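# Take the lid off the container and set it on the mat

## Task

Remove the lid from the container and lay that lid on the mat without letting it fall. The container must not be tilted much at any point and has to end up standing upright.

## Robot and tools

Robot and sensors: two arms, left_arm and right_arm, each with a two-finger parallel gripper and a wrist camera. The cameras are cam_high (fixed on a stand behind the arms, 896x504), cam_left_wrist and cam_right_wrist (fisheye, 672x504 each). Image names and sides do not match arm names.

Frames: the scene frame has its origin at table-top height, halfway between the two nominal arm bases, with +z up, +x pointing out across the table, and left_arm on the +y side. The calibrated bases sit at about (+0.046, +0.256, +0.037) m for left_arm and (-0.009, -0.241, +0.029) m for right_arm, each yawed only slightly. Every hand pose, target and offset of an arm is given in that arm's own base frame, whose axes are nearly parallel to the scene's. Rotations are applied about the Hand target's position. The fingers point along the gripper's +z and open along its y. end_effector_position is the point between the finger pads, about 1 cm short of the tips.

execute_actions(actions, cameras): actions is a list of actions. Each action is a table of at most 15 rows, one row per 1/30 s step; if shorter, its final row repeats to fill 15 steps. Every row has 14 numbers in [-1, 1], always for both arms: left_arm dx, dy, dz, rx, ry, rz, opening, then right_arm in the same order. The first six of each arm are an offset, not a pose: they are measured from that arm's Hand target as it stood when the action began, and every row of the action refers back to that same start. Scale: 1.0 equals 0.6 m for dx/dy/dz or 180 degrees for the rotation vector rx/ry/rz. Because each new action starts from the current Hand target, sending the same offset twice moves twice. Six zeros re-request the current Hand target. opening is absolute: +1 fully open (0.094 m), -1 closed; a 0 means half open, so always resend the gripper value you want kept. An empty actions list returns all camera images and the full status (including scene number); cameras picks views by name, ["all"] or [].

move(target, speed, blend, opening_speed, grip_force, blocking, cameras): target is one 14-number row as above, or a list of up to 15 such rows; every row is an offset from the Hand targets at the start of the move, not from the previous row. The grippers follow straight paths with no obstacle avoidance; the whole move is capped at 10 s. speed is metres per second, 0.002 to 2.9 (default 0.25), one value or one per row; rotation rate is limited to twice that in rad/s. blend (metres) rounds corners between rows; 0 stops at each. opening_speed (per second on the -1..1 scale, at least 0.2) closes or opens fingers gradually. grip_force is the per-pad force cap in newtons, 10 to 50, one value or one per arm, and persists; lower values close slowly. blocking=false returns after about 0.5 s while motion continues. The result adds a move: line telling how it ended (done, off_target, moving, held, fault) and limits such as paced (pose clipped) or held (steps withheld).

wait(seconds 0 to 10) lets time pass; stop() brakes a running move; zoom_image(camera, region=[x0, y0, x1, y1] in pixels, up to 504 on each side) enlarges part of the latest image of cam_high, cam_left_wrist or cam_right_wrist; read_manual gives licence text only; finished_scene(scene) ends the scene irrevocably, with scene 1 or 2.

Reading results: Hand target is the last commanded pose after clipping; offsets count from it. The gripper can rest a few centimetres off it because of friction or load, which alone does not mean contact; a follow-up command re-requests it. Orientation commands are clipped to 40 degrees from the measured orientation each step. grip_measured is the finger gap on the opening scale (reads slightly wide when empty, slightly narrow under a firm squeeze). grip_effort_nm is gripper motor effort, negative when closing, and is not a true pad force. Tool commands lists present gripper commands. Joint torques include gravity and have offsets. MOTOR HOT appears near 75 C; at 90 C the arm folds and stops for the rest of the scene.

Cautions: do not drop the lid or release it while it moves; lower it gently onto the mat. Keep the container near upright and on the table; anything that leaves the table fails the task. Avoid fast contact with the table or fixed objects, pressing far past a contact, collisions between the two arms, grippers or wrist cameras, and closing one gripper on the other arm's fingers. Do not route a path near an arm's own base. Avoid holding loads or stretched poses for long to limit motor heat. Before finishing, the result must hold with the robot no longer touching anything.

Each tool is called after "Request:" as name(argument=value, ...), one argument or row to a line, values as JSON.

## Session

Request:
execute_actions(
  actions=[],
)

Scene clock: 0.00 s.
left_arm: end_effector_position=(+0.3969, +0.0326, +0.1004) grip_measured=+1.000 grip_effort_nm=n/a end_effector_quat_wxyz=(+0.576, -0.069, +0.813, +0.039) | right_arm: end_effector_position=(+0.3953, -0.0382, +0.0894) grip_measured=+1.000 grip_effort_nm=n/a end_effector_quat_wxyz=(+0.571, +0.054, +0.818, -0.050)
Joint positions: left_arm=[0.026 1.521 0.376 0.804 -0.118 -0.059 0.094] | right_arm=[-0.058 1.564 0.361 0.851 0.09 0.012 0.094]
Joint velocities: within noise
Joint torques (N m): no reading
Heat: left arm: 30 °C; right arm: 33 °C.
Hand target: left_arm +0.3965, +0.0327, +0.0991; +0.573, -0.069, +0.816, +0.039 | right_arm +0.3951, -0.0383, +0.0886; +0.568, +0.055, +0.820, -0.050
Tool commands: left_gripper/opening=+1.0 right_gripper/opening=+1.0

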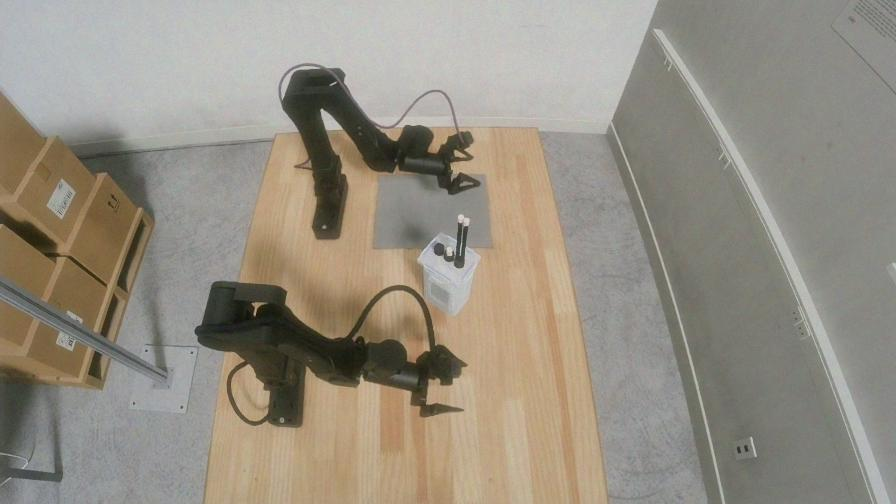

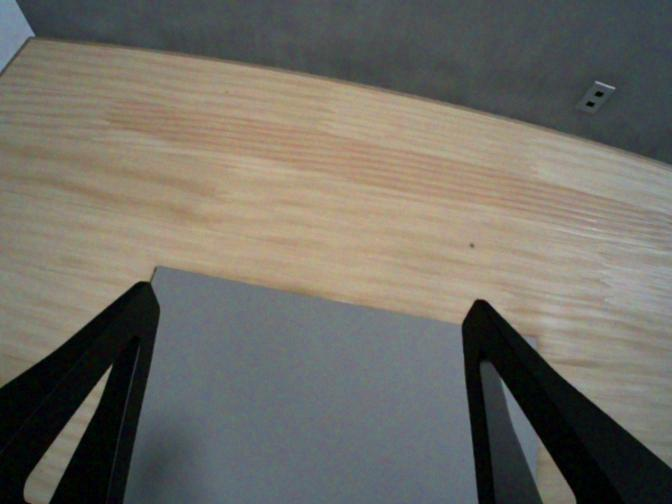

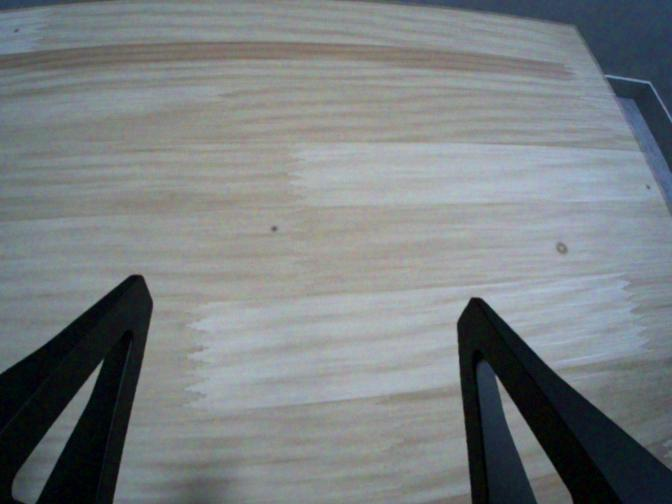

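Request:
zoom_image(
  camera="cam_high",
  region=[370, 170, 520, 330],
)

Scaled by 3.150 from the camera's 896x504 image, which has a finer 1280x720 frame.

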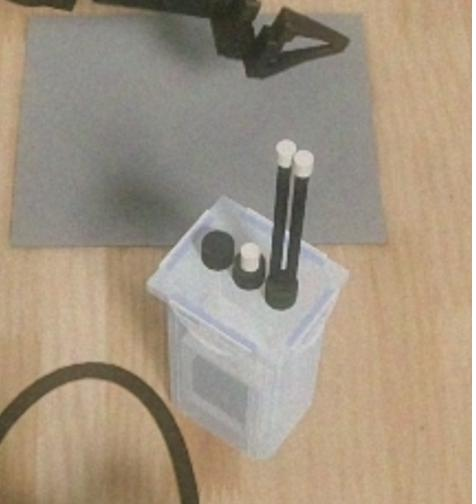

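Request:
move(
  target=[-0.18, -0.05, 0.28, 0, 0, -0.36, 1, 0, 0, 0, 0, 0, 0, 1],
  cameras=["cam_high", "cam_left_wrist"],
)

Scene clock: 5.10 s.
left_arm: end_effector_position=(+0.2856, +0.0013, +0.2602) grip_measured=+1.000 grip_effort_nm=-0.01 end_effector_quat_wxyz=(+0.499, +0.377, +0.731, -0.274) | right_arm: end_effector_position=(+0.3953, -0.0382, +0.0894) grip_measured=+1.000 grip_effort_nm=0.02 end_effector_quat_wxyz=(+0.571, +0.054, +0.818, -0.050)
Joint positions: left_arm=[0.632 1.472 1.279 -1.486 1.209 1.659 0.094] | right_arm=[-0.058 1.564 0.361 0.851 0.09 0.012 0.094]
Joint torques (N m): left_arm=[0.02 -3.37 8.32 -0.11 0.78 0.09] | right_arm=[-0.02 -5.05 5.63 2.11 -0.04 0.03]
Heat: left arm: 31 °C; right arm: 33 °C.
Hand target: left_arm +0.2885, +0.0026, +0.2671; +0.505, +0.379, +0.726, -0.274 | right_arm +0.3951, -0.0383, +0.0886; +0.568, +0.055, +0.820, -0.050
Off the commanded pose: left_arm 0.008 m, 1 deg | right_arm 0.001 m, 0 deg.
move: done
Images, in order (width x height): cam_high 896x504, cam_left_wrist 672x504.

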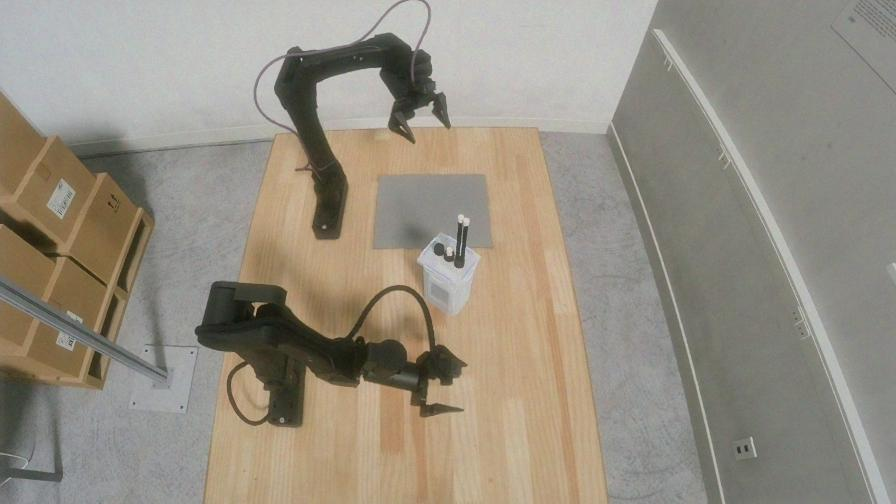

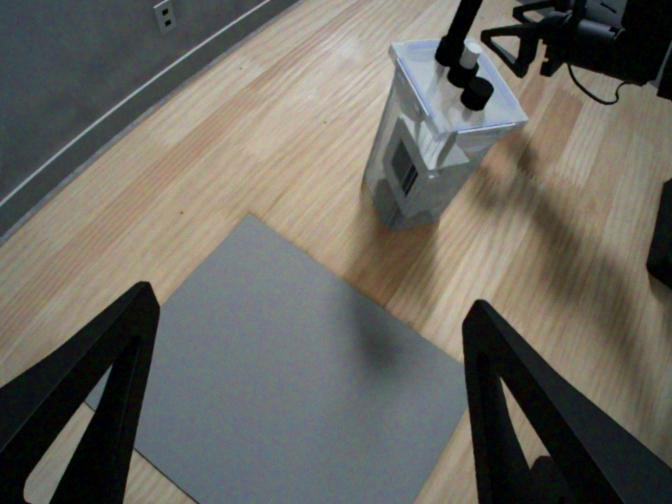

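Request:
zoom_image(
  camera="cam_left_wrist",
  region=[340, 0, 560, 240],
)

Scaled by 2.100 from the camera's 672x504 image, which has a finer 960x720 frame.

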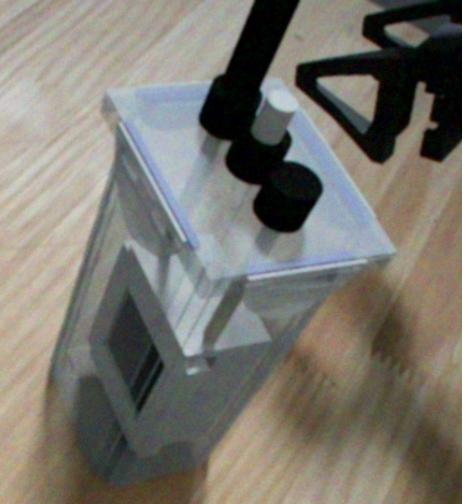

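Request:
move(
  target=[0.03, -0.1, -0.05, -0.112, -0.081, 0.017, 1, 0, 0, 0, 0, 0, 0, 1],
  cameras=["cam_left_wrist"],
)

Request:
zoom_image(
  camera="cam_left_wrist",
  region=[200, 20, 560, 400],
)

Scene clock: 8.90 s.
left_arm: end_effector_position=(+0.3124, -0.0528, +0.2356) grip_measured=+1.000 grip_effort_nm=-0.01 end_effector_quat_wxyz=(+0.591, +0.384, +0.604, -0.372) | right_arm: end_effector_position=(+0.3953, -0.0382, +0.0894) grip_measured=+1.000 grip_effort_nm=0.02 end_effector_quat_wxyz=(+0.571, +0.054, +0.818, -0.050)
Joint positions: left_arm=[0.434 1.485 0.945 -0.719 1.544 1.263 0.094] | right_arm=[-0.058 1.564 0.361 0.851 0.09 0.012 0.094]
Joint torques (N m): left_arm=[-0.31 -5.76 4.4 0.53 0.92 -0.06] | right_arm=[-0.05 -5.14 5.57 2.1 -0.02 0.02]
Heat: left arm: 32 °C; right arm: 34 °C.
Hand target: left_arm +0.3065, -0.0573, +0.2371; +0.658, +0.297, +0.607, -0.332 | right_arm +0.3951, -0.0383, +0.0886; +0.568, +0.055, +0.820, -0.050
Off the commanded pose: left_arm 0.008 m, 13 deg | right_arm 0.001 m, 0 deg.
joint sent to its limit (left arm) — joint 5 (wrist yaw), upper limit. The joint targets are off in orientation, not in position.
move: off_target (left_arm)
Images, in order (width x height): cam_left_wrist 672x504.

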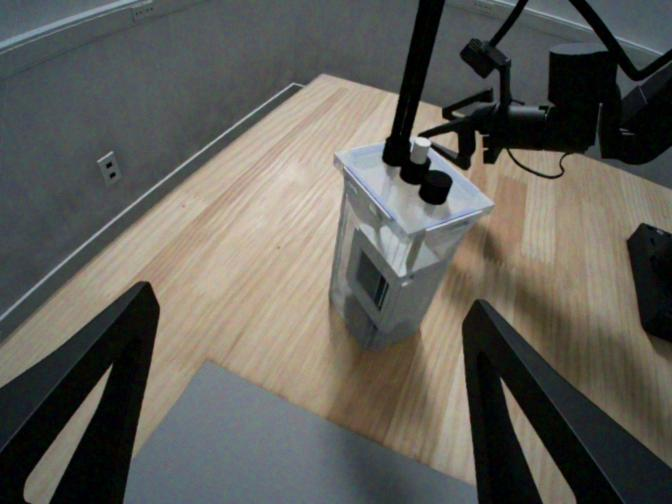

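Scaled by 1.326 from the camera's 672x504 image, which has a finer 960x720 frame.

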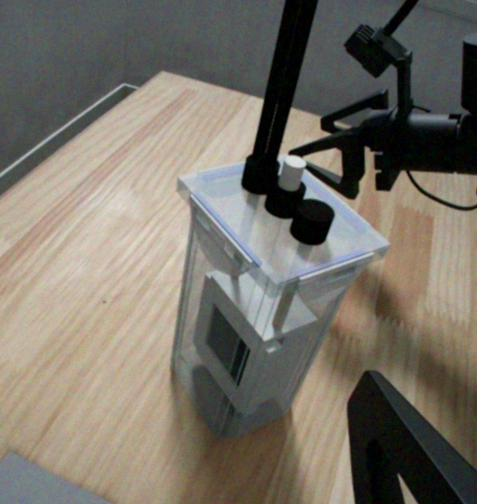

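Request:
zoom_image(
  camera="cam_left_wrist",
  region=[310, 110, 510, 260],
)

Request:
zoom_image(
  camera="cam_left_wrist",
  region=[300, 200, 480, 370],
)

Scaled by 2.520 from the camera's 672x504 image, which has a finer 960x720 frame.

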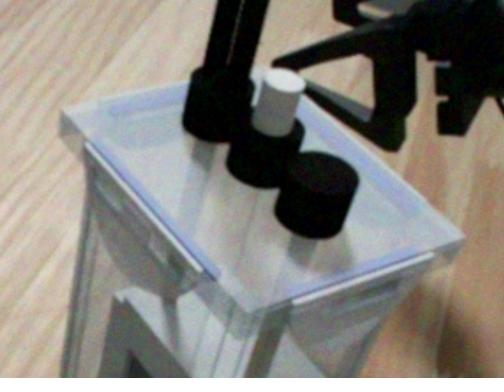

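Scaled by 2.800 from the camera's 672x504 image, which has a finer 960x720 frame.

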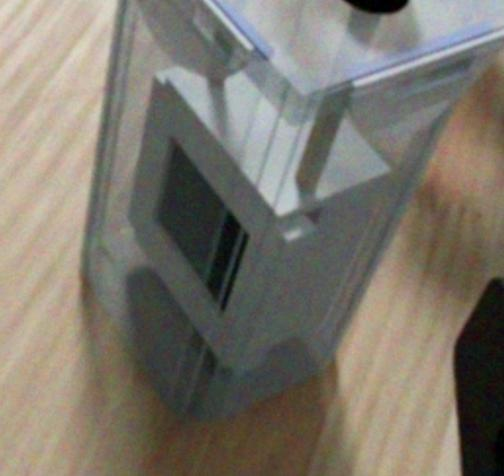

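Request:
move(
  target=[0.006, -0.0545, -0.162, 0.0245, 0.0131, -0.0118, 1, 0, 0, 0, 0, 0, 0, 1],
  cameras=["cam_left_wrist"],
)

Request:
zoom_image(
  camera="cam_left_wrist",
  region=[250, 0, 600, 300],
)

Scene clock: 14.83 s.
left_arm: end_effector_position=(+0.3135, -0.0880, +0.1452) grip_measured=+1.000 grip_effort_nm=-0.01 end_effector_quat_wxyz=(+0.631, +0.332, +0.623, -0.322) | right_arm: end_effector_position=(+0.3953, -0.0382, +0.0894) grip_measured=+1.000 grip_effort_nm=0.02 end_effector_quat_wxyz=(+0.571, +0.054, +0.818, -0.050)
Joint positions: left_arm=[0.273 1.72 0.27 1.462 1.235 0.007 0.094] | right_arm=[-0.058 1.564 0.361 0.851 0.09 0.012 0.094]
Joint torques (N m): left_arm=[-0.42 -3.28 2.19 1.35 -0.01 -0.04] | right_arm=[0.02 -5.03 5.61 2.12 -0.04 -0.01]
Heat: left arm: 32 °C; right arm: 34 °C.
Hand target: left_arm +0.3101, -0.0901, +0.1399; +0.627, +0.327, +0.627, -0.327 | right_arm +0.3951, -0.0383, +0.0886; +0.568, +0.055, +0.820, -0.050
Off the commanded pose: left_arm 0.007 m, 1 deg | right_arm 0.001 m, 0 deg.
move: done
Images, in order (width x height): cam_left_wrist 672x504.

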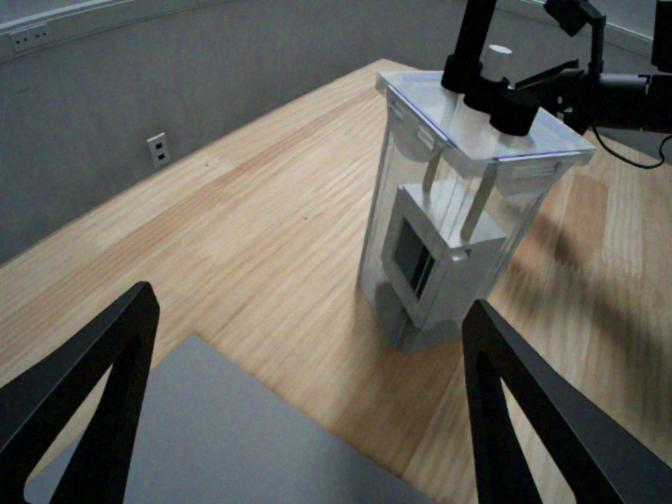

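Scaled by 1.440 from the camera's 672x504 image, which has a finer 960x720 frame.

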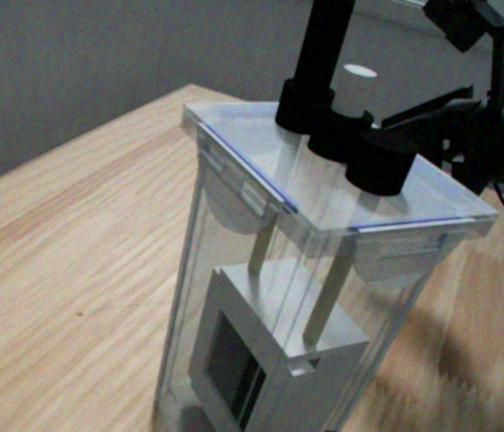

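Request:
zoom_image(
  camera="cam_left_wrist",
  region=[370, 60, 500, 180],
)

Request:
zoom_image(
  camera="cam_left_wrist",
  region=[460, 100, 600, 240],
)

Scaled by 3.877 from the camera's 672x504 image, which has a finer 960x720 frame.

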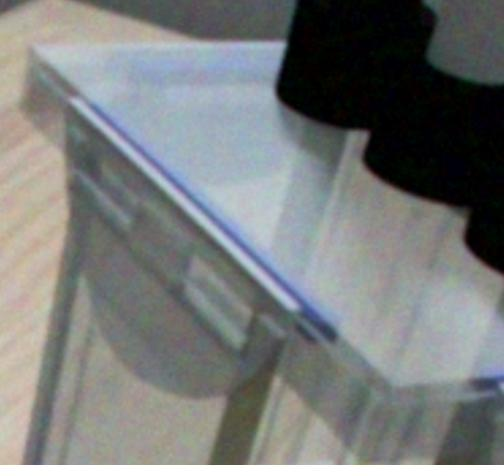

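Scaled by 3.600 from the camera's 672x504 image, which has a finer 960x720 frame.

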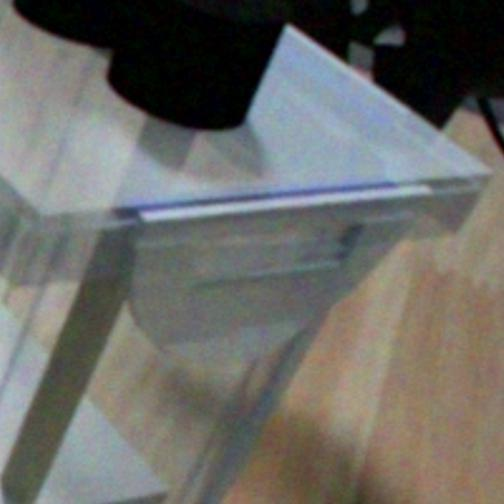

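Request:
move(
  target=[0, 0, 0, 0, 0, 0, 1, -0.025, 0.08, 0.052, 0.0431, -0.1101, 0.2947, 1],
  cameras=["cam_right_wrist", "cam_high"],
)

Request:
zoom_image(
  camera="cam_right_wrist",
  region=[0, 0, 400, 300],
)

Scene clock: 19.20 s.
left_arm: end_effector_position=(+0.3136, -0.0879, +0.1456) grip_measured=+1.000 grip_effort_nm=-0.01 end_effector_quat_wxyz=(+0.632, +0.332, +0.622, -0.322) | right_arm: end_effector_position=(+0.3780, +0.0125, +0.1211) grip_measured=+1.000 grip_effort_nm=0.01 end_effector_quat_wxyz=(+0.649, -0.266, +0.659, +0.271)
Joint positions: left_arm=[0.273 1.72 0.27 1.465 1.235 0.005 0.094] | right_arm=[-0.433 1.96 0.489 1.441 -1.213 -0.016 0.094]
Joint torques (N m): left_arm=[-0.42 -3.18 2.18 1.33 -0.01 -0.06] | right_arm=[-0.61 -4.64 5.01 2.14 -0.24 0.09]
Heat: left arm: 32 °C; right arm: 34 °C.
Hand target: left_arm +0.3101, -0.0900, +0.1400; +0.627, +0.327, +0.627, -0.327 | right_arm +0.3802, +0.0096, +0.1198; +0.654, -0.271, +0.653, +0.270
Off the commanded pose: left_arm 0.007 m, 1 deg | right_arm 0.004 m, 1 deg.
move: done
Images, in order (width x height): cam_high 896x504, cam_right_wrist 672x504.

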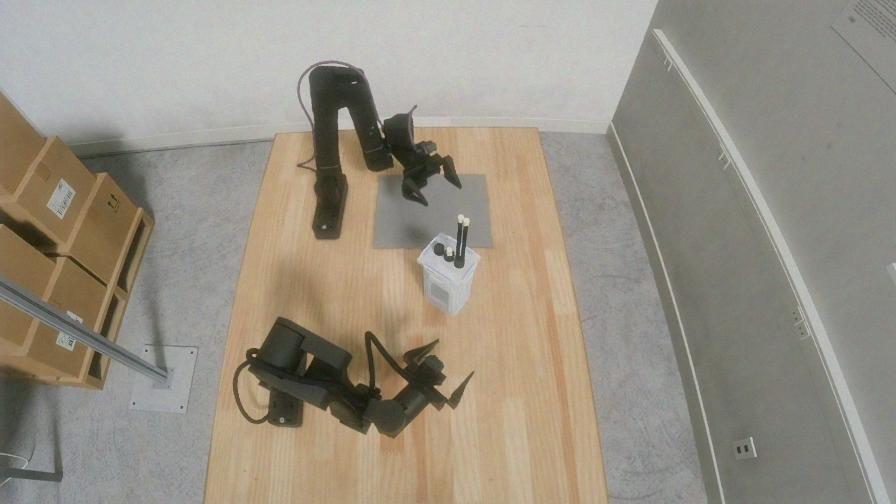

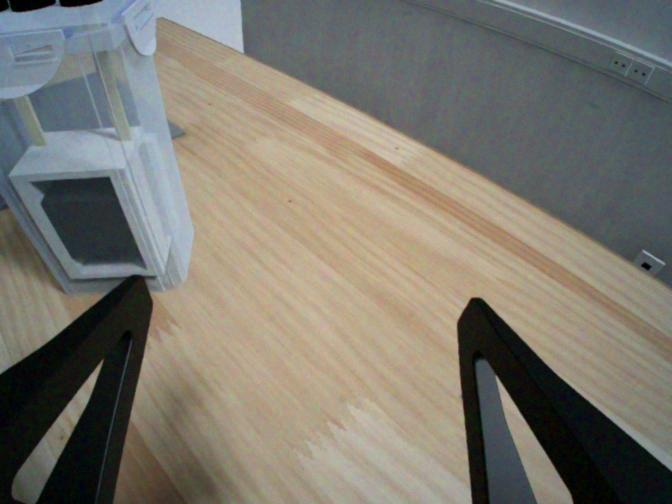

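Scaled by 1.260 from the camera's 672x504 image, which has a finer 960x720 frame.

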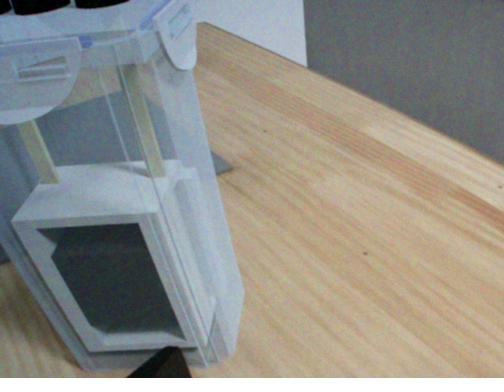

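Request:
zoom_image(
  camera="cam_right_wrist",
  region=[0, 0, 200, 150],
)

Scaled by 2.520 from the camera's 672x504 image, which has a finer 960x720 frame.

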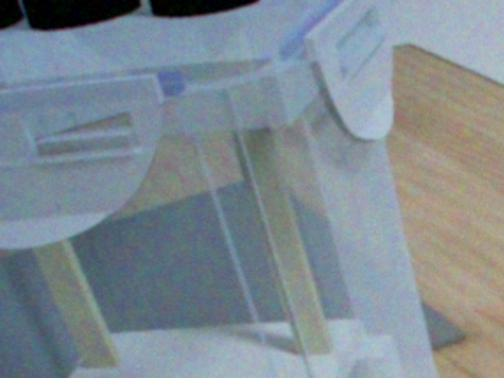

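Request:
move(
  target=[0, 0, 0, 0, 0, 0, 1, -0.167, -0.016, 0.067, 0.0897, -0.106, -0.0544, 1],
  cameras=["cam_right_wrist", "cam_high"],
)

Request:
zoom_image(
  camera="cam_right_wrist",
  region=[0, 0, 400, 300],
)

Scene clock: 23.53 s.
left_arm: end_effector_position=(+0.3136, -0.0879, +0.1456) grip_measured=+1.000 grip_effort_nm=-0.01 end_effector_quat_wxyz=(+0.632, +0.332, +0.622, -0.322) | right_arm: end_effector_position=(+0.2835, +0.0002, +0.1453) grip_measured=+1.000 grip_effort_nm=0.02 end_effector_quat_wxyz=(+0.663, -0.174, +0.686, +0.244)
Joint positions: left_arm=[0.273 1.72 0.27 1.465 1.235 0.005 0.094] | right_arm=[-0.653 1.536 0.08 1.45 -1.254 0.098 0.094]
Joint torques (N m): left_arm=[-0.42 -3.18 2.19 1.33 -0.01 -0.06] | right_arm=[-0.58 -4.51 2.73 2.83 -0.1 0.05]
Heat: left arm: 31 °C; right arm: 35 °C.
Hand target: left_arm +0.3101, -0.0900, +0.1400; +0.627, +0.327, +0.627, -0.327 | right_arm +0.2799, +0.0001, +0.1600; +0.804, -0.161, +0.513, +0.254
Off the commanded pose: left_arm 0.007 m, 1 deg | right_arm 0.015 m, 26 deg.
joint sent to its limit (right arm) — joint 4 (wrist pitch), upper limit. The joint targets are off in orientation, not in position.
move: off_target (right_arm)
Images, in order (width x height): cam_high 896x504, cam_right_wrist 672x504.

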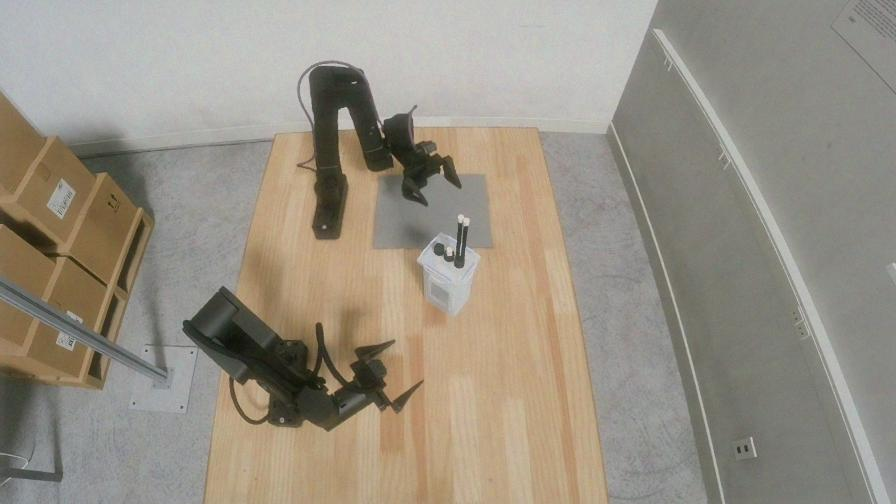

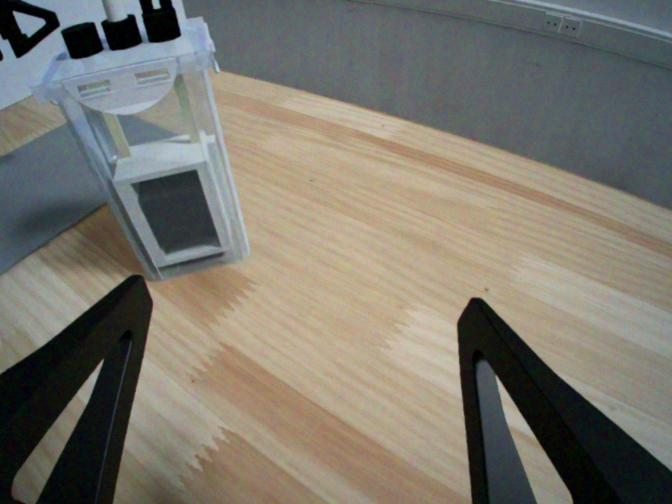

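Scaled by 1.260 from the camera's 672x504 image, which has a finer 960x720 frame.

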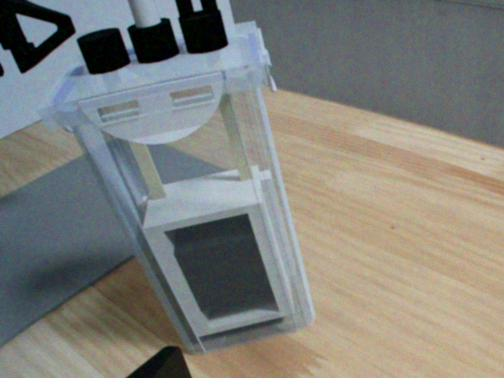

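Request:
zoom_image(
  camera="cam_right_wrist",
  region=[20, 0, 240, 140],
)

Scaled by 2.291 from the camera's 672x504 image, which has a finer 960x720 frame.

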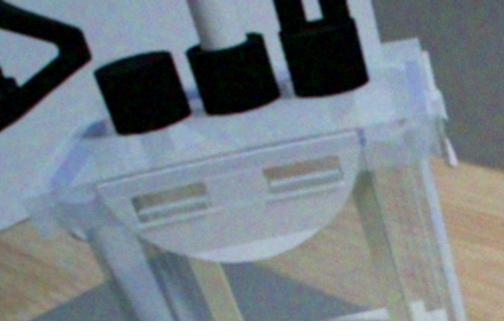

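Request:
move(
  target=[
    [-0.067, -0.05, 0.158, 0.040, 0.0389, 0.103, 1, 0, 0, 0, 0, 0, 0, 1],
    [-0.017, -0.265, 0.13, 0.040, 0.0389, 0.103, 1, 0, 0, 0, 0, 0, 0, 1],
  ],
  speed=0.15,
  cameras=["cam_left_wrist", "cam_high", "cam_right_wrist"],
)

Scene clock: 31.80 s.
left_arm: end_effector_position=(+0.2952, -0.2447, +0.2030) grip_measured=+1.000 grip_effort_nm=-0.01 end_effector_quat_wxyz=(+0.599, +0.248, +0.736, -0.196) | right_arm: end_effector_position=(+0.2838, -0.0002, +0.1453) grip_measured=+1.000 grip_effort_nm=0.01 end_effector_quat_wxyz=(+0.663, -0.173, +0.686, +0.243)
Joint positions: left_arm=[-0.74 1.134 0.472 0.455 -0.097 -0.012 0.094] | right_arm=[-0.653 1.536 0.08 1.45 -1.251 0.1 0.094]
Joint torques (N m): left_arm=[-0.35 -2.11 10.02 1.67 -0.05 -0.1] | right_arm=[-0.51 -4.53 2.63 2.81 -0.07 0.09]
Heat: left arm: 32 °C; right arm: 38 °C.
Hand target: left_arm +0.2998, -0.2491, +0.2180; +0.611, +0.240, +0.727, -0.202 | right_arm +0.2800, +0.0001, +0.1600; +0.804, -0.161, +0.513, +0.254
Off the commanded pose: left_arm 0.016 m, 2 deg | right_arm 0.015 m, 26 deg.
joint sent to its limit (right arm) — joint 4 (wrist pitch), upper limit. The joint targets are off in orientation, not in position.
move: off_target (left_arm, right_arm)

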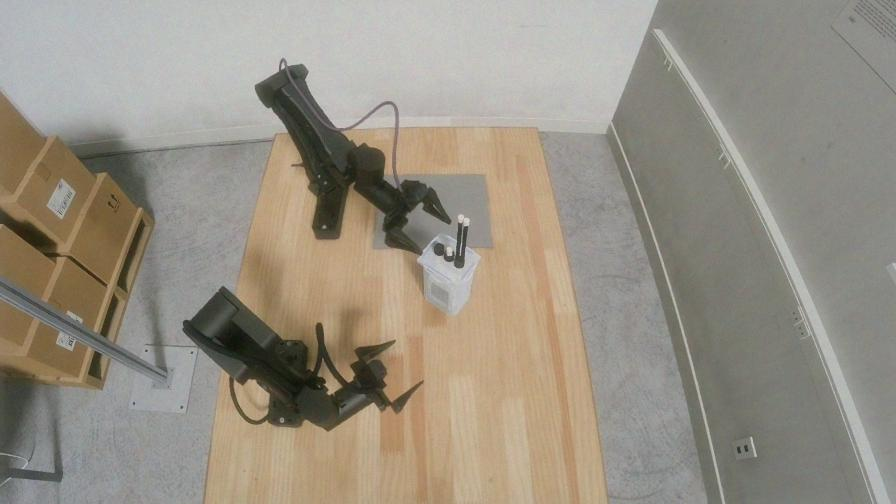

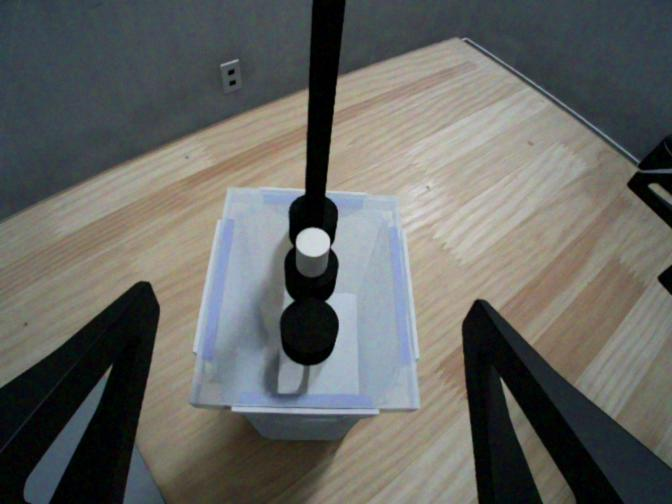

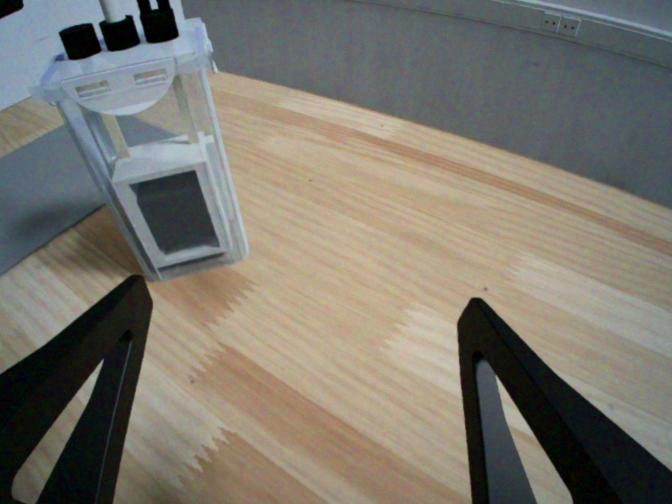

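Request:
move(
  target=[0.0095, -0.014, -0.047, 0, 0, 0, 1, 0, 0, 0, 0, 0, 0, 1],
  speed=0.08,
  cameras=["cam_left_wrist", "cam_right_wrist"],
)

Scene clock: 33.37 s.
left_arm: end_effector_position=(+0.3078, -0.2587, +0.1995) grip_measured=+1.000 grip_effort_nm=-0.01 end_effector_quat_wxyz=(+0.618, +0.240, +0.721, -0.204) | right_arm: end_effector_position=(+0.2838, -0.0002, +0.1453) grip_measured=+1.000 grip_effort_nm=0.01 end_effector_quat_wxyz=(+0.663, -0.173, +0.686, +0.243)
Joint positions: left_arm=[-0.75 1.263 0.472 0.636 -0.107 -0.014 0.094] | right_arm=[-0.653 1.536 0.08 1.45 -1.251 0.1 0.094]
Joint torques (N m): left_arm=[-0.43 -2.78 5.56 1.66 -0.05 -0.1] | right_arm=[-0.57 -4.52 2.7 2.83 -0.06 0.09]
Heat: left arm: 32 °C; right arm: 39 °C.
Hand target: left_arm +0.3056, -0.2574, +0.1896; +0.610, +0.240, +0.728, -0.202 | right_arm +0.2800, +0.0001, +0.1600; +0.804, -0.161, +0.513, +0.254
Off the commanded pose: left_arm 0.010 m, 1 deg | right_arm 0.015 m, 26 deg.
joint sent to its limit (right arm) — joint 4 (wrist pitch), upper limit. The joint targets are off in orientation, not in position.
move: off_target (right_arm)
Images, in order (width x height): cam_left_wrist 672x504, cam_right_wrist 672x504.

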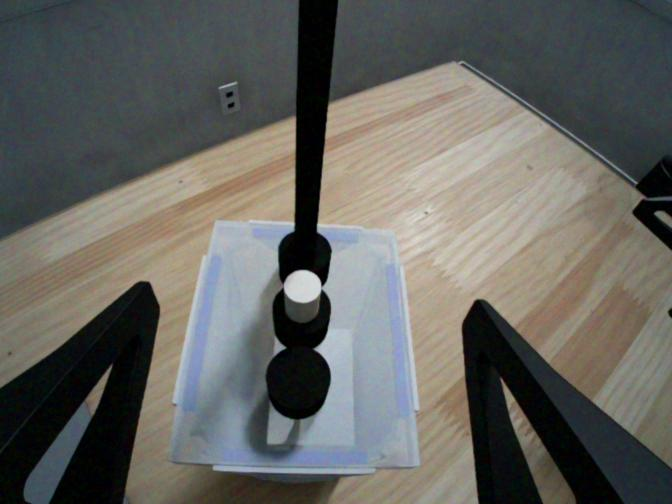

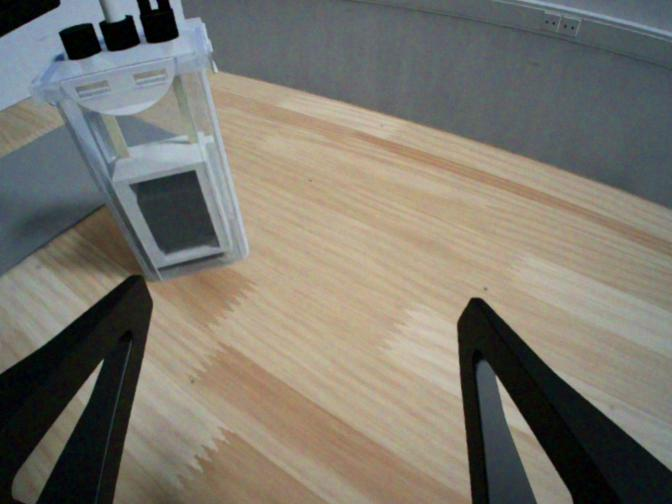

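Request:
move(
  target=[0.0, 0.0, -0.05, 0, 0, 0, 1, 0, 0, 0, 0, 0, 0, 1],
  speed=0.06,
  cameras=["cam_left_wrist", "cam_right_wrist"],
)

Request:
zoom_image(
  camera="cam_left_wrist",
  region=[60, 220, 540, 504],
)

Scene clock: 35.07 s.
left_arm: end_effector_position=(+0.3095, -0.2597, +0.1721) grip_measured=+1.000 grip_effort_nm=-0.01 end_effector_quat_wxyz=(+0.621, +0.239, +0.719, -0.204) | right_arm: end_effector_position=(+0.2838, -0.0002, +0.1453) grip_measured=+1.000 grip_effort_nm=0.02 end_effector_quat_wxyz=(+0.663, -0.173, +0.686, +0.243)
Joint positions: left_arm=[-0.75 1.377 0.404 0.825 -0.11 -0.014 0.094] | right_arm=[-0.653 1.536 0.08 1.45 -1.251 0.1 0.094]
Joint torques (N m): left_arm=[-0.42 -3.04 4.55 1.66 -0.02 -0.1] | right_arm=[-0.54 -4.51 2.65 2.84 -0.07 0.08]
Heat: left arm: 32 °C; right arm: 39 °C.
Hand target: left_arm +0.3056, -0.2574, +0.1596; +0.611, +0.240, +0.727, -0.201 | right_arm +0.2800, +0.0001, +0.1600; +0.804, -0.161, +0.513, +0.254
Off the commanded pose: left_arm 0.013 m, 2 deg | right_arm 0.015 m, 26 deg.
joint sent to its limit (right arm) — joint 4 (wrist pitch), upper limit. The joint targets are off in orientation, not in position.
move: off_target (left_arm, right_arm)
Images, in order (width x height): cam_left_wrist 672x504, cam_right_wrist 672x504.

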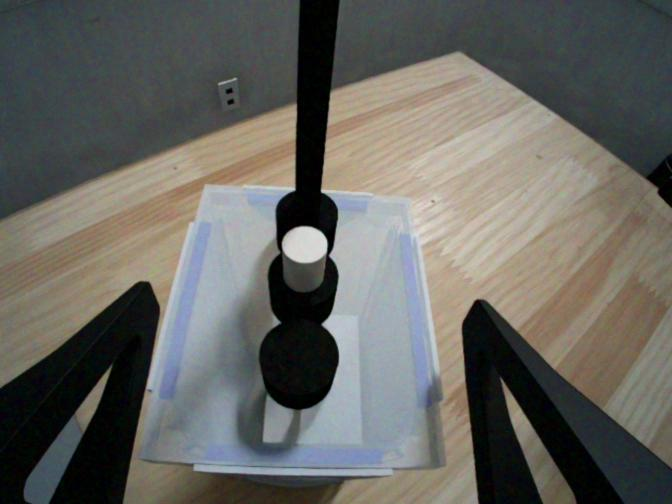

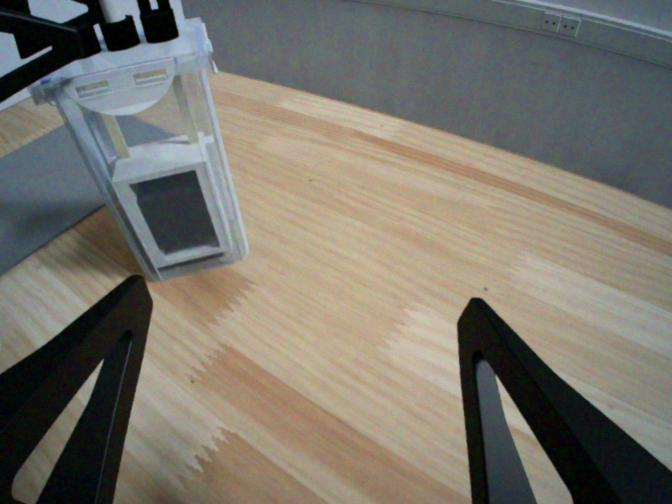

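Scaled by 1.050 from the camera's 672x504 image, which has a finer 960x720 frame.

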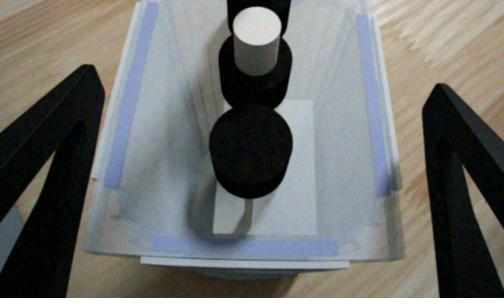

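Request:
move(
  target=[0.0025, 0.0033, -0.016, 0, 0, 0, 1, 0, 0, 0, 0, 0, 0, 1],
  speed=0.05,
  cameras=["cam_left_wrist", "cam_right_wrist"],
)

Request:
zoom_image(
  camera="cam_left_wrist",
  region=[60, 220, 540, 504],
)

Request:
zoom_image(
  camera="cam_right_wrist",
  region=[0, 0, 240, 140],
)

Scene clock: 36.77 s.
left_arm: end_effector_position=(+0.3099, -0.2597, +0.1648) grip_measured=+1.000 grip_effort_nm=-0.01 end_effector_quat_wxyz=(+0.623, +0.237, +0.716, -0.205) | right_arm: end_effector_position=(+0.2838, -0.0002, +0.1453) grip_measured=+1.000 grip_effort_nm=0.02 end_effector_quat_wxyz=(+0.663, -0.173, +0.686, +0.243)
Joint positions: left_arm=[-0.749 1.418 0.384 0.895 -0.11 -0.014 0.094] | right_arm=[-0.653 1.536 0.08 1.45 -1.251 0.1 0.094]
Joint torques (N m): left_arm=[0.34 -2.99 4.22 1.61 0.09 -0.08] | right_arm=[-0.55 -4.42 2.61 2.84 -0.08 0.08]
Heat: left arm: 32 °C; right arm: 40 °C.
Hand target: left_arm +0.3071, -0.2554, +0.1500; +0.610, +0.240, +0.728, -0.201 | right_arm +0.2800, +0.0001, +0.1600; +0.804, -0.161, +0.513, +0.254
Off the commanded pose: left_arm 0.016 m, 2 deg | right_arm 0.015 m, 26 deg.
joint sent to its limit (right arm) — joint 4 (wrist pitch), upper limit. The joint targets are off in orientation, not in position.
move: off_target (left_arm, right_arm)
Images, in order (width x height): cam_left_wrist 672x504, cam_right_wrist 672x504.

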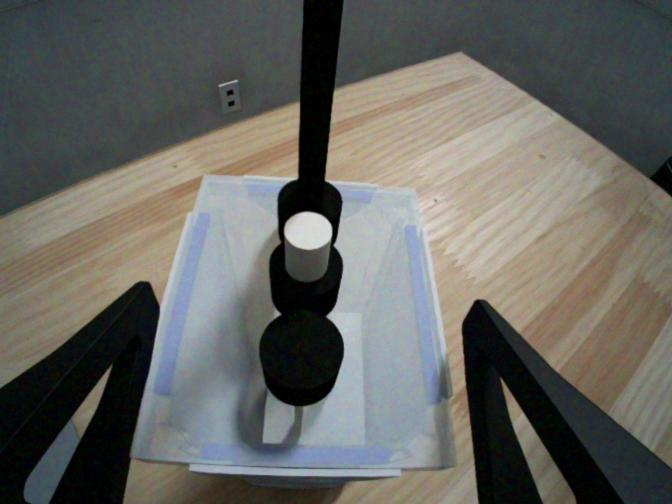

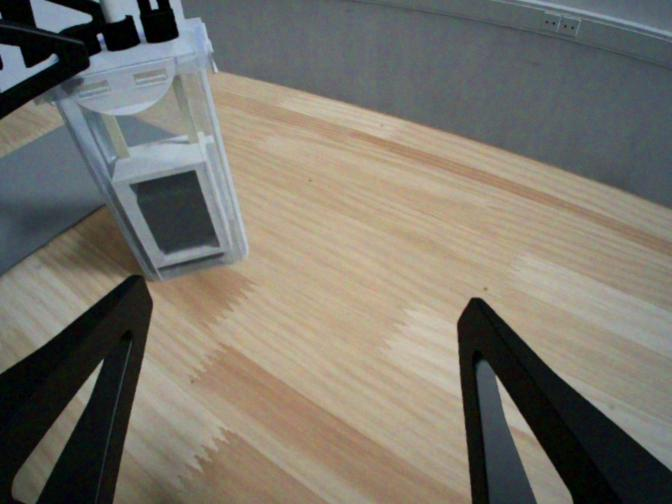

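Scaled by 1.050 from the camera's 672x504 image, which has a finer 960x720 frame.

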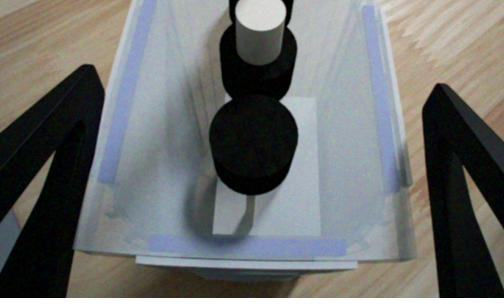

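Scaled by 2.100 from the camera's 672x504 image, which has a finer 960x720 frame.

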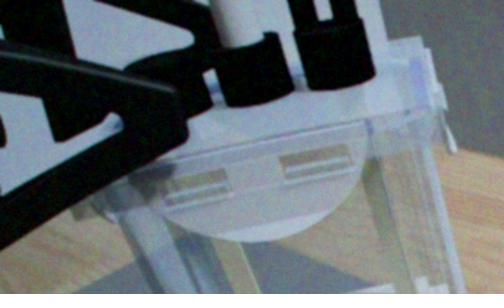

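Request:
move(
  target=[0.004, 0.0055, -0.02, 0, 0, 0, 1, 0, 0, 0, 0, 0, 0, 1],
  speed=0.05,
  cameras=["cam_left_wrist", "cam_right_wrist"],
)

Request:
zoom_image(
  camera="cam_left_wrist",
  region=[60, 220, 540, 504],
)

Request:
zoom_image(
  camera="cam_right_wrist",
  region=[0, 0, 240, 140],
)

Scene clock: 38.03 s.
left_arm: end_effector_position=(+0.3133, -0.2575, +0.1649) grip_measured=+1.000 grip_effort_nm=-0.01 end_effector_quat_wxyz=(+0.638, +0.231, +0.703, -0.212) | right_arm: end_effector_position=(+0.2838, -0.0002, +0.1453) grip_measured=+1.000 grip_effort_nm=0.02 end_effector_quat_wxyz=(+0.663, -0.173, +0.686, +0.243)
Joint positions: left_arm=[-0.732 1.469 0.362 1.01 -0.093 -0.014 0.094] | right_arm=[-0.653 1.536 0.08 1.45 -1.251 0.1 0.094]
Joint torques (N m): left_arm=[0.42 -2.74 3.55 1.35 0.11 -0.05] | right_arm=[-0.51 -4.49 2.66 2.84 -0.08 0.07]
Heat: left arm: 32 °C; right arm: 40 °C.
Hand target: left_arm +0.3095, -0.2521, +0.1381; +0.611, +0.240, +0.727, -0.201 | right_arm +0.2800, +0.0001, +0.1600; +0.804, -0.161, +0.513, +0.254
Off the commanded pose: left_arm 0.028 m, 4 deg | right_arm 0.015 m, 26 deg.
joint sent to its limit (right arm) — joint 4 (wrist pitch), upper limit. The joint targets are off in orientation, not in position.
move: off_target (left_arm, right_arm)
Images, in order (width x height): cam_left_wrist 672x504, cam_right_wrist 672x504.

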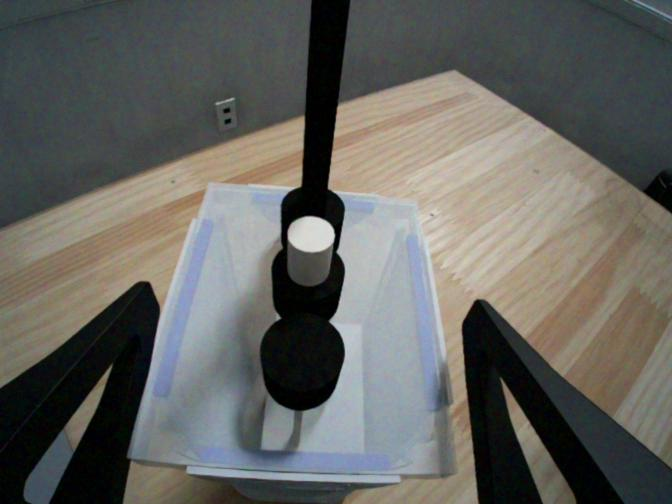

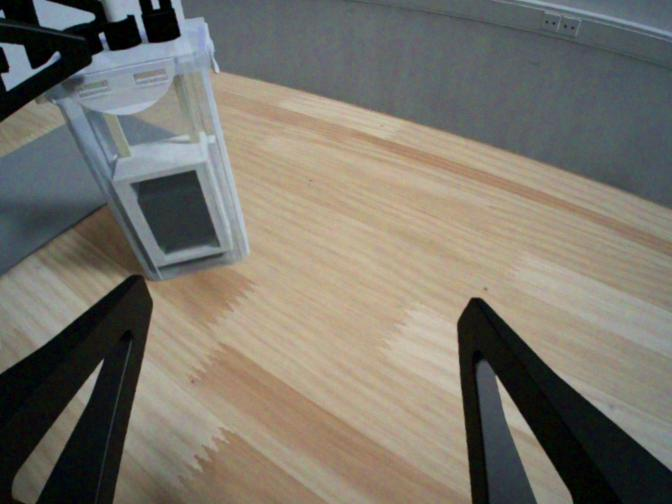

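Scaled by 1.050 from the camera's 672x504 image, which has a finer 960x720 frame.

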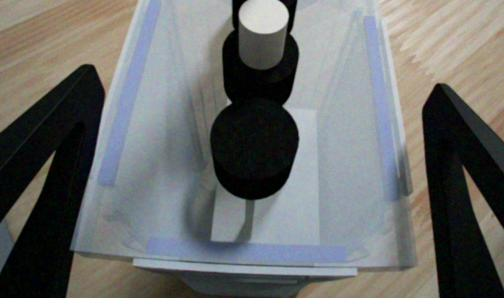

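Scaled by 2.100 from the camera's 672x504 image, which has a finer 960x720 frame.

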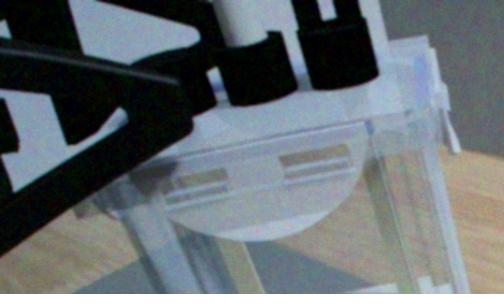

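Request:
move(
  target=[0.0, 0.0, 0.055, 0, 0, 0, 1, 0, 0, 0, 0, 0, 0, 1],
  speed=0.05,
  cameras=["cam_left_wrist", "cam_right_wrist"],
)

Request:
zoom_image(
  camera="cam_left_wrist",
  region=[60, 220, 540, 504],
)

Request:
zoom_image(
  camera="cam_right_wrist",
  region=[0, 0, 240, 140],
)

Scene clock: 40.00 s.
left_arm: end_effector_position=(+0.3052, -0.2505, +0.1606) grip_measured=+1.000 grip_effort_nm=-0.01 end_effector_quat_wxyz=(+0.606, +0.243, +0.730, -0.199) | right_arm: end_effector_position=(+0.2838, -0.0002, +0.1453) grip_measured=+1.000 grip_effort_nm=0.01 end_effector_quat_wxyz=(+0.663, -0.173, +0.686, +0.243)
Joint positions: left_arm=[-0.732 1.348 0.373 0.787 -0.092 -0.014 0.094] | right_arm=[-0.653 1.536 0.08 1.45 -1.251 0.1 0.094]
Joint torques (N m): left_arm=[0.42 -4.51 8.62 1.36 0.09 -0.04] | right_arm=[-0.58 -4.52 2.71 2.85 -0.05 0.09]
Heat: left arm: 32 °C; right arm: 41 °C.
Hand target: left_arm +0.3095, -0.2522, +0.1710; +0.610, +0.240, +0.728, -0.202 | right_arm +0.2800, +0.0001, +0.1600; +0.804, -0.161, +0.513, +0.254
Off the commanded pose: left_arm 0.011 m, 1 deg | right_arm 0.015 m, 26 deg.
joint sent to its limit (right arm) — joint 4 (wrist pitch), upper limit. The joint targets are off in orientation, not in position.
move: off_target (left_arm, right_arm)
Images, in order (width x height): cam_left_wrist 672x504, cam_right_wrist 672x504.

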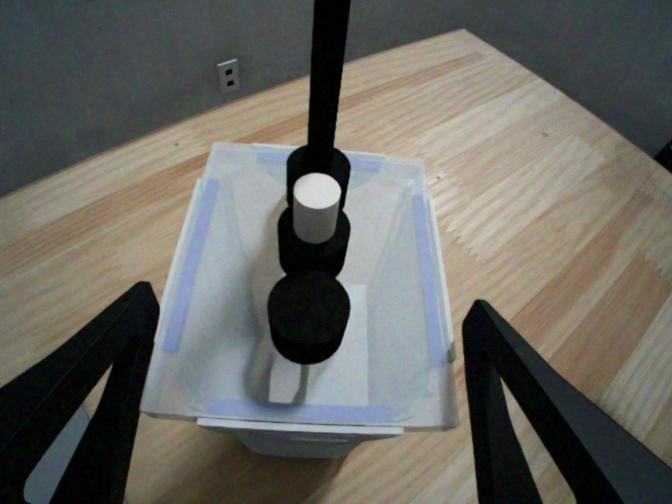

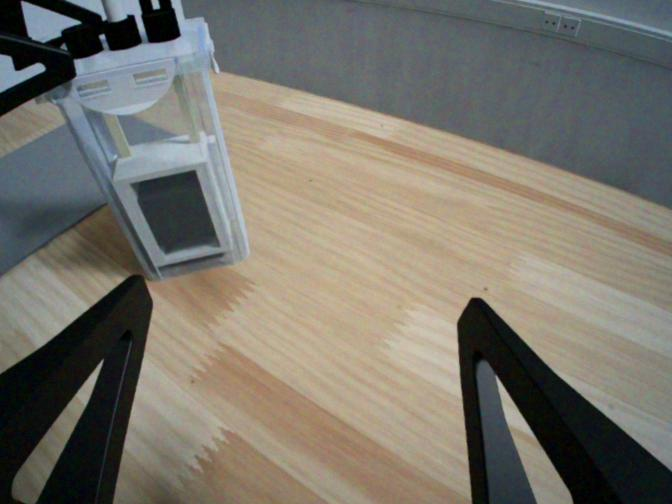

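Scaled by 1.050 from the camera's 672x504 image, which has a finer 960x720 frame.

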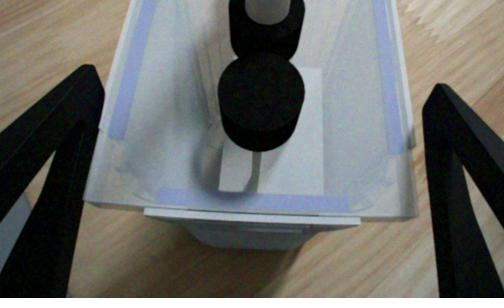

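Scaled by 2.100 from the camera's 672x504 image, which has a finer 960x720 frame.

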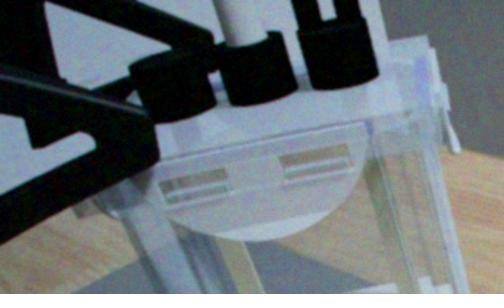

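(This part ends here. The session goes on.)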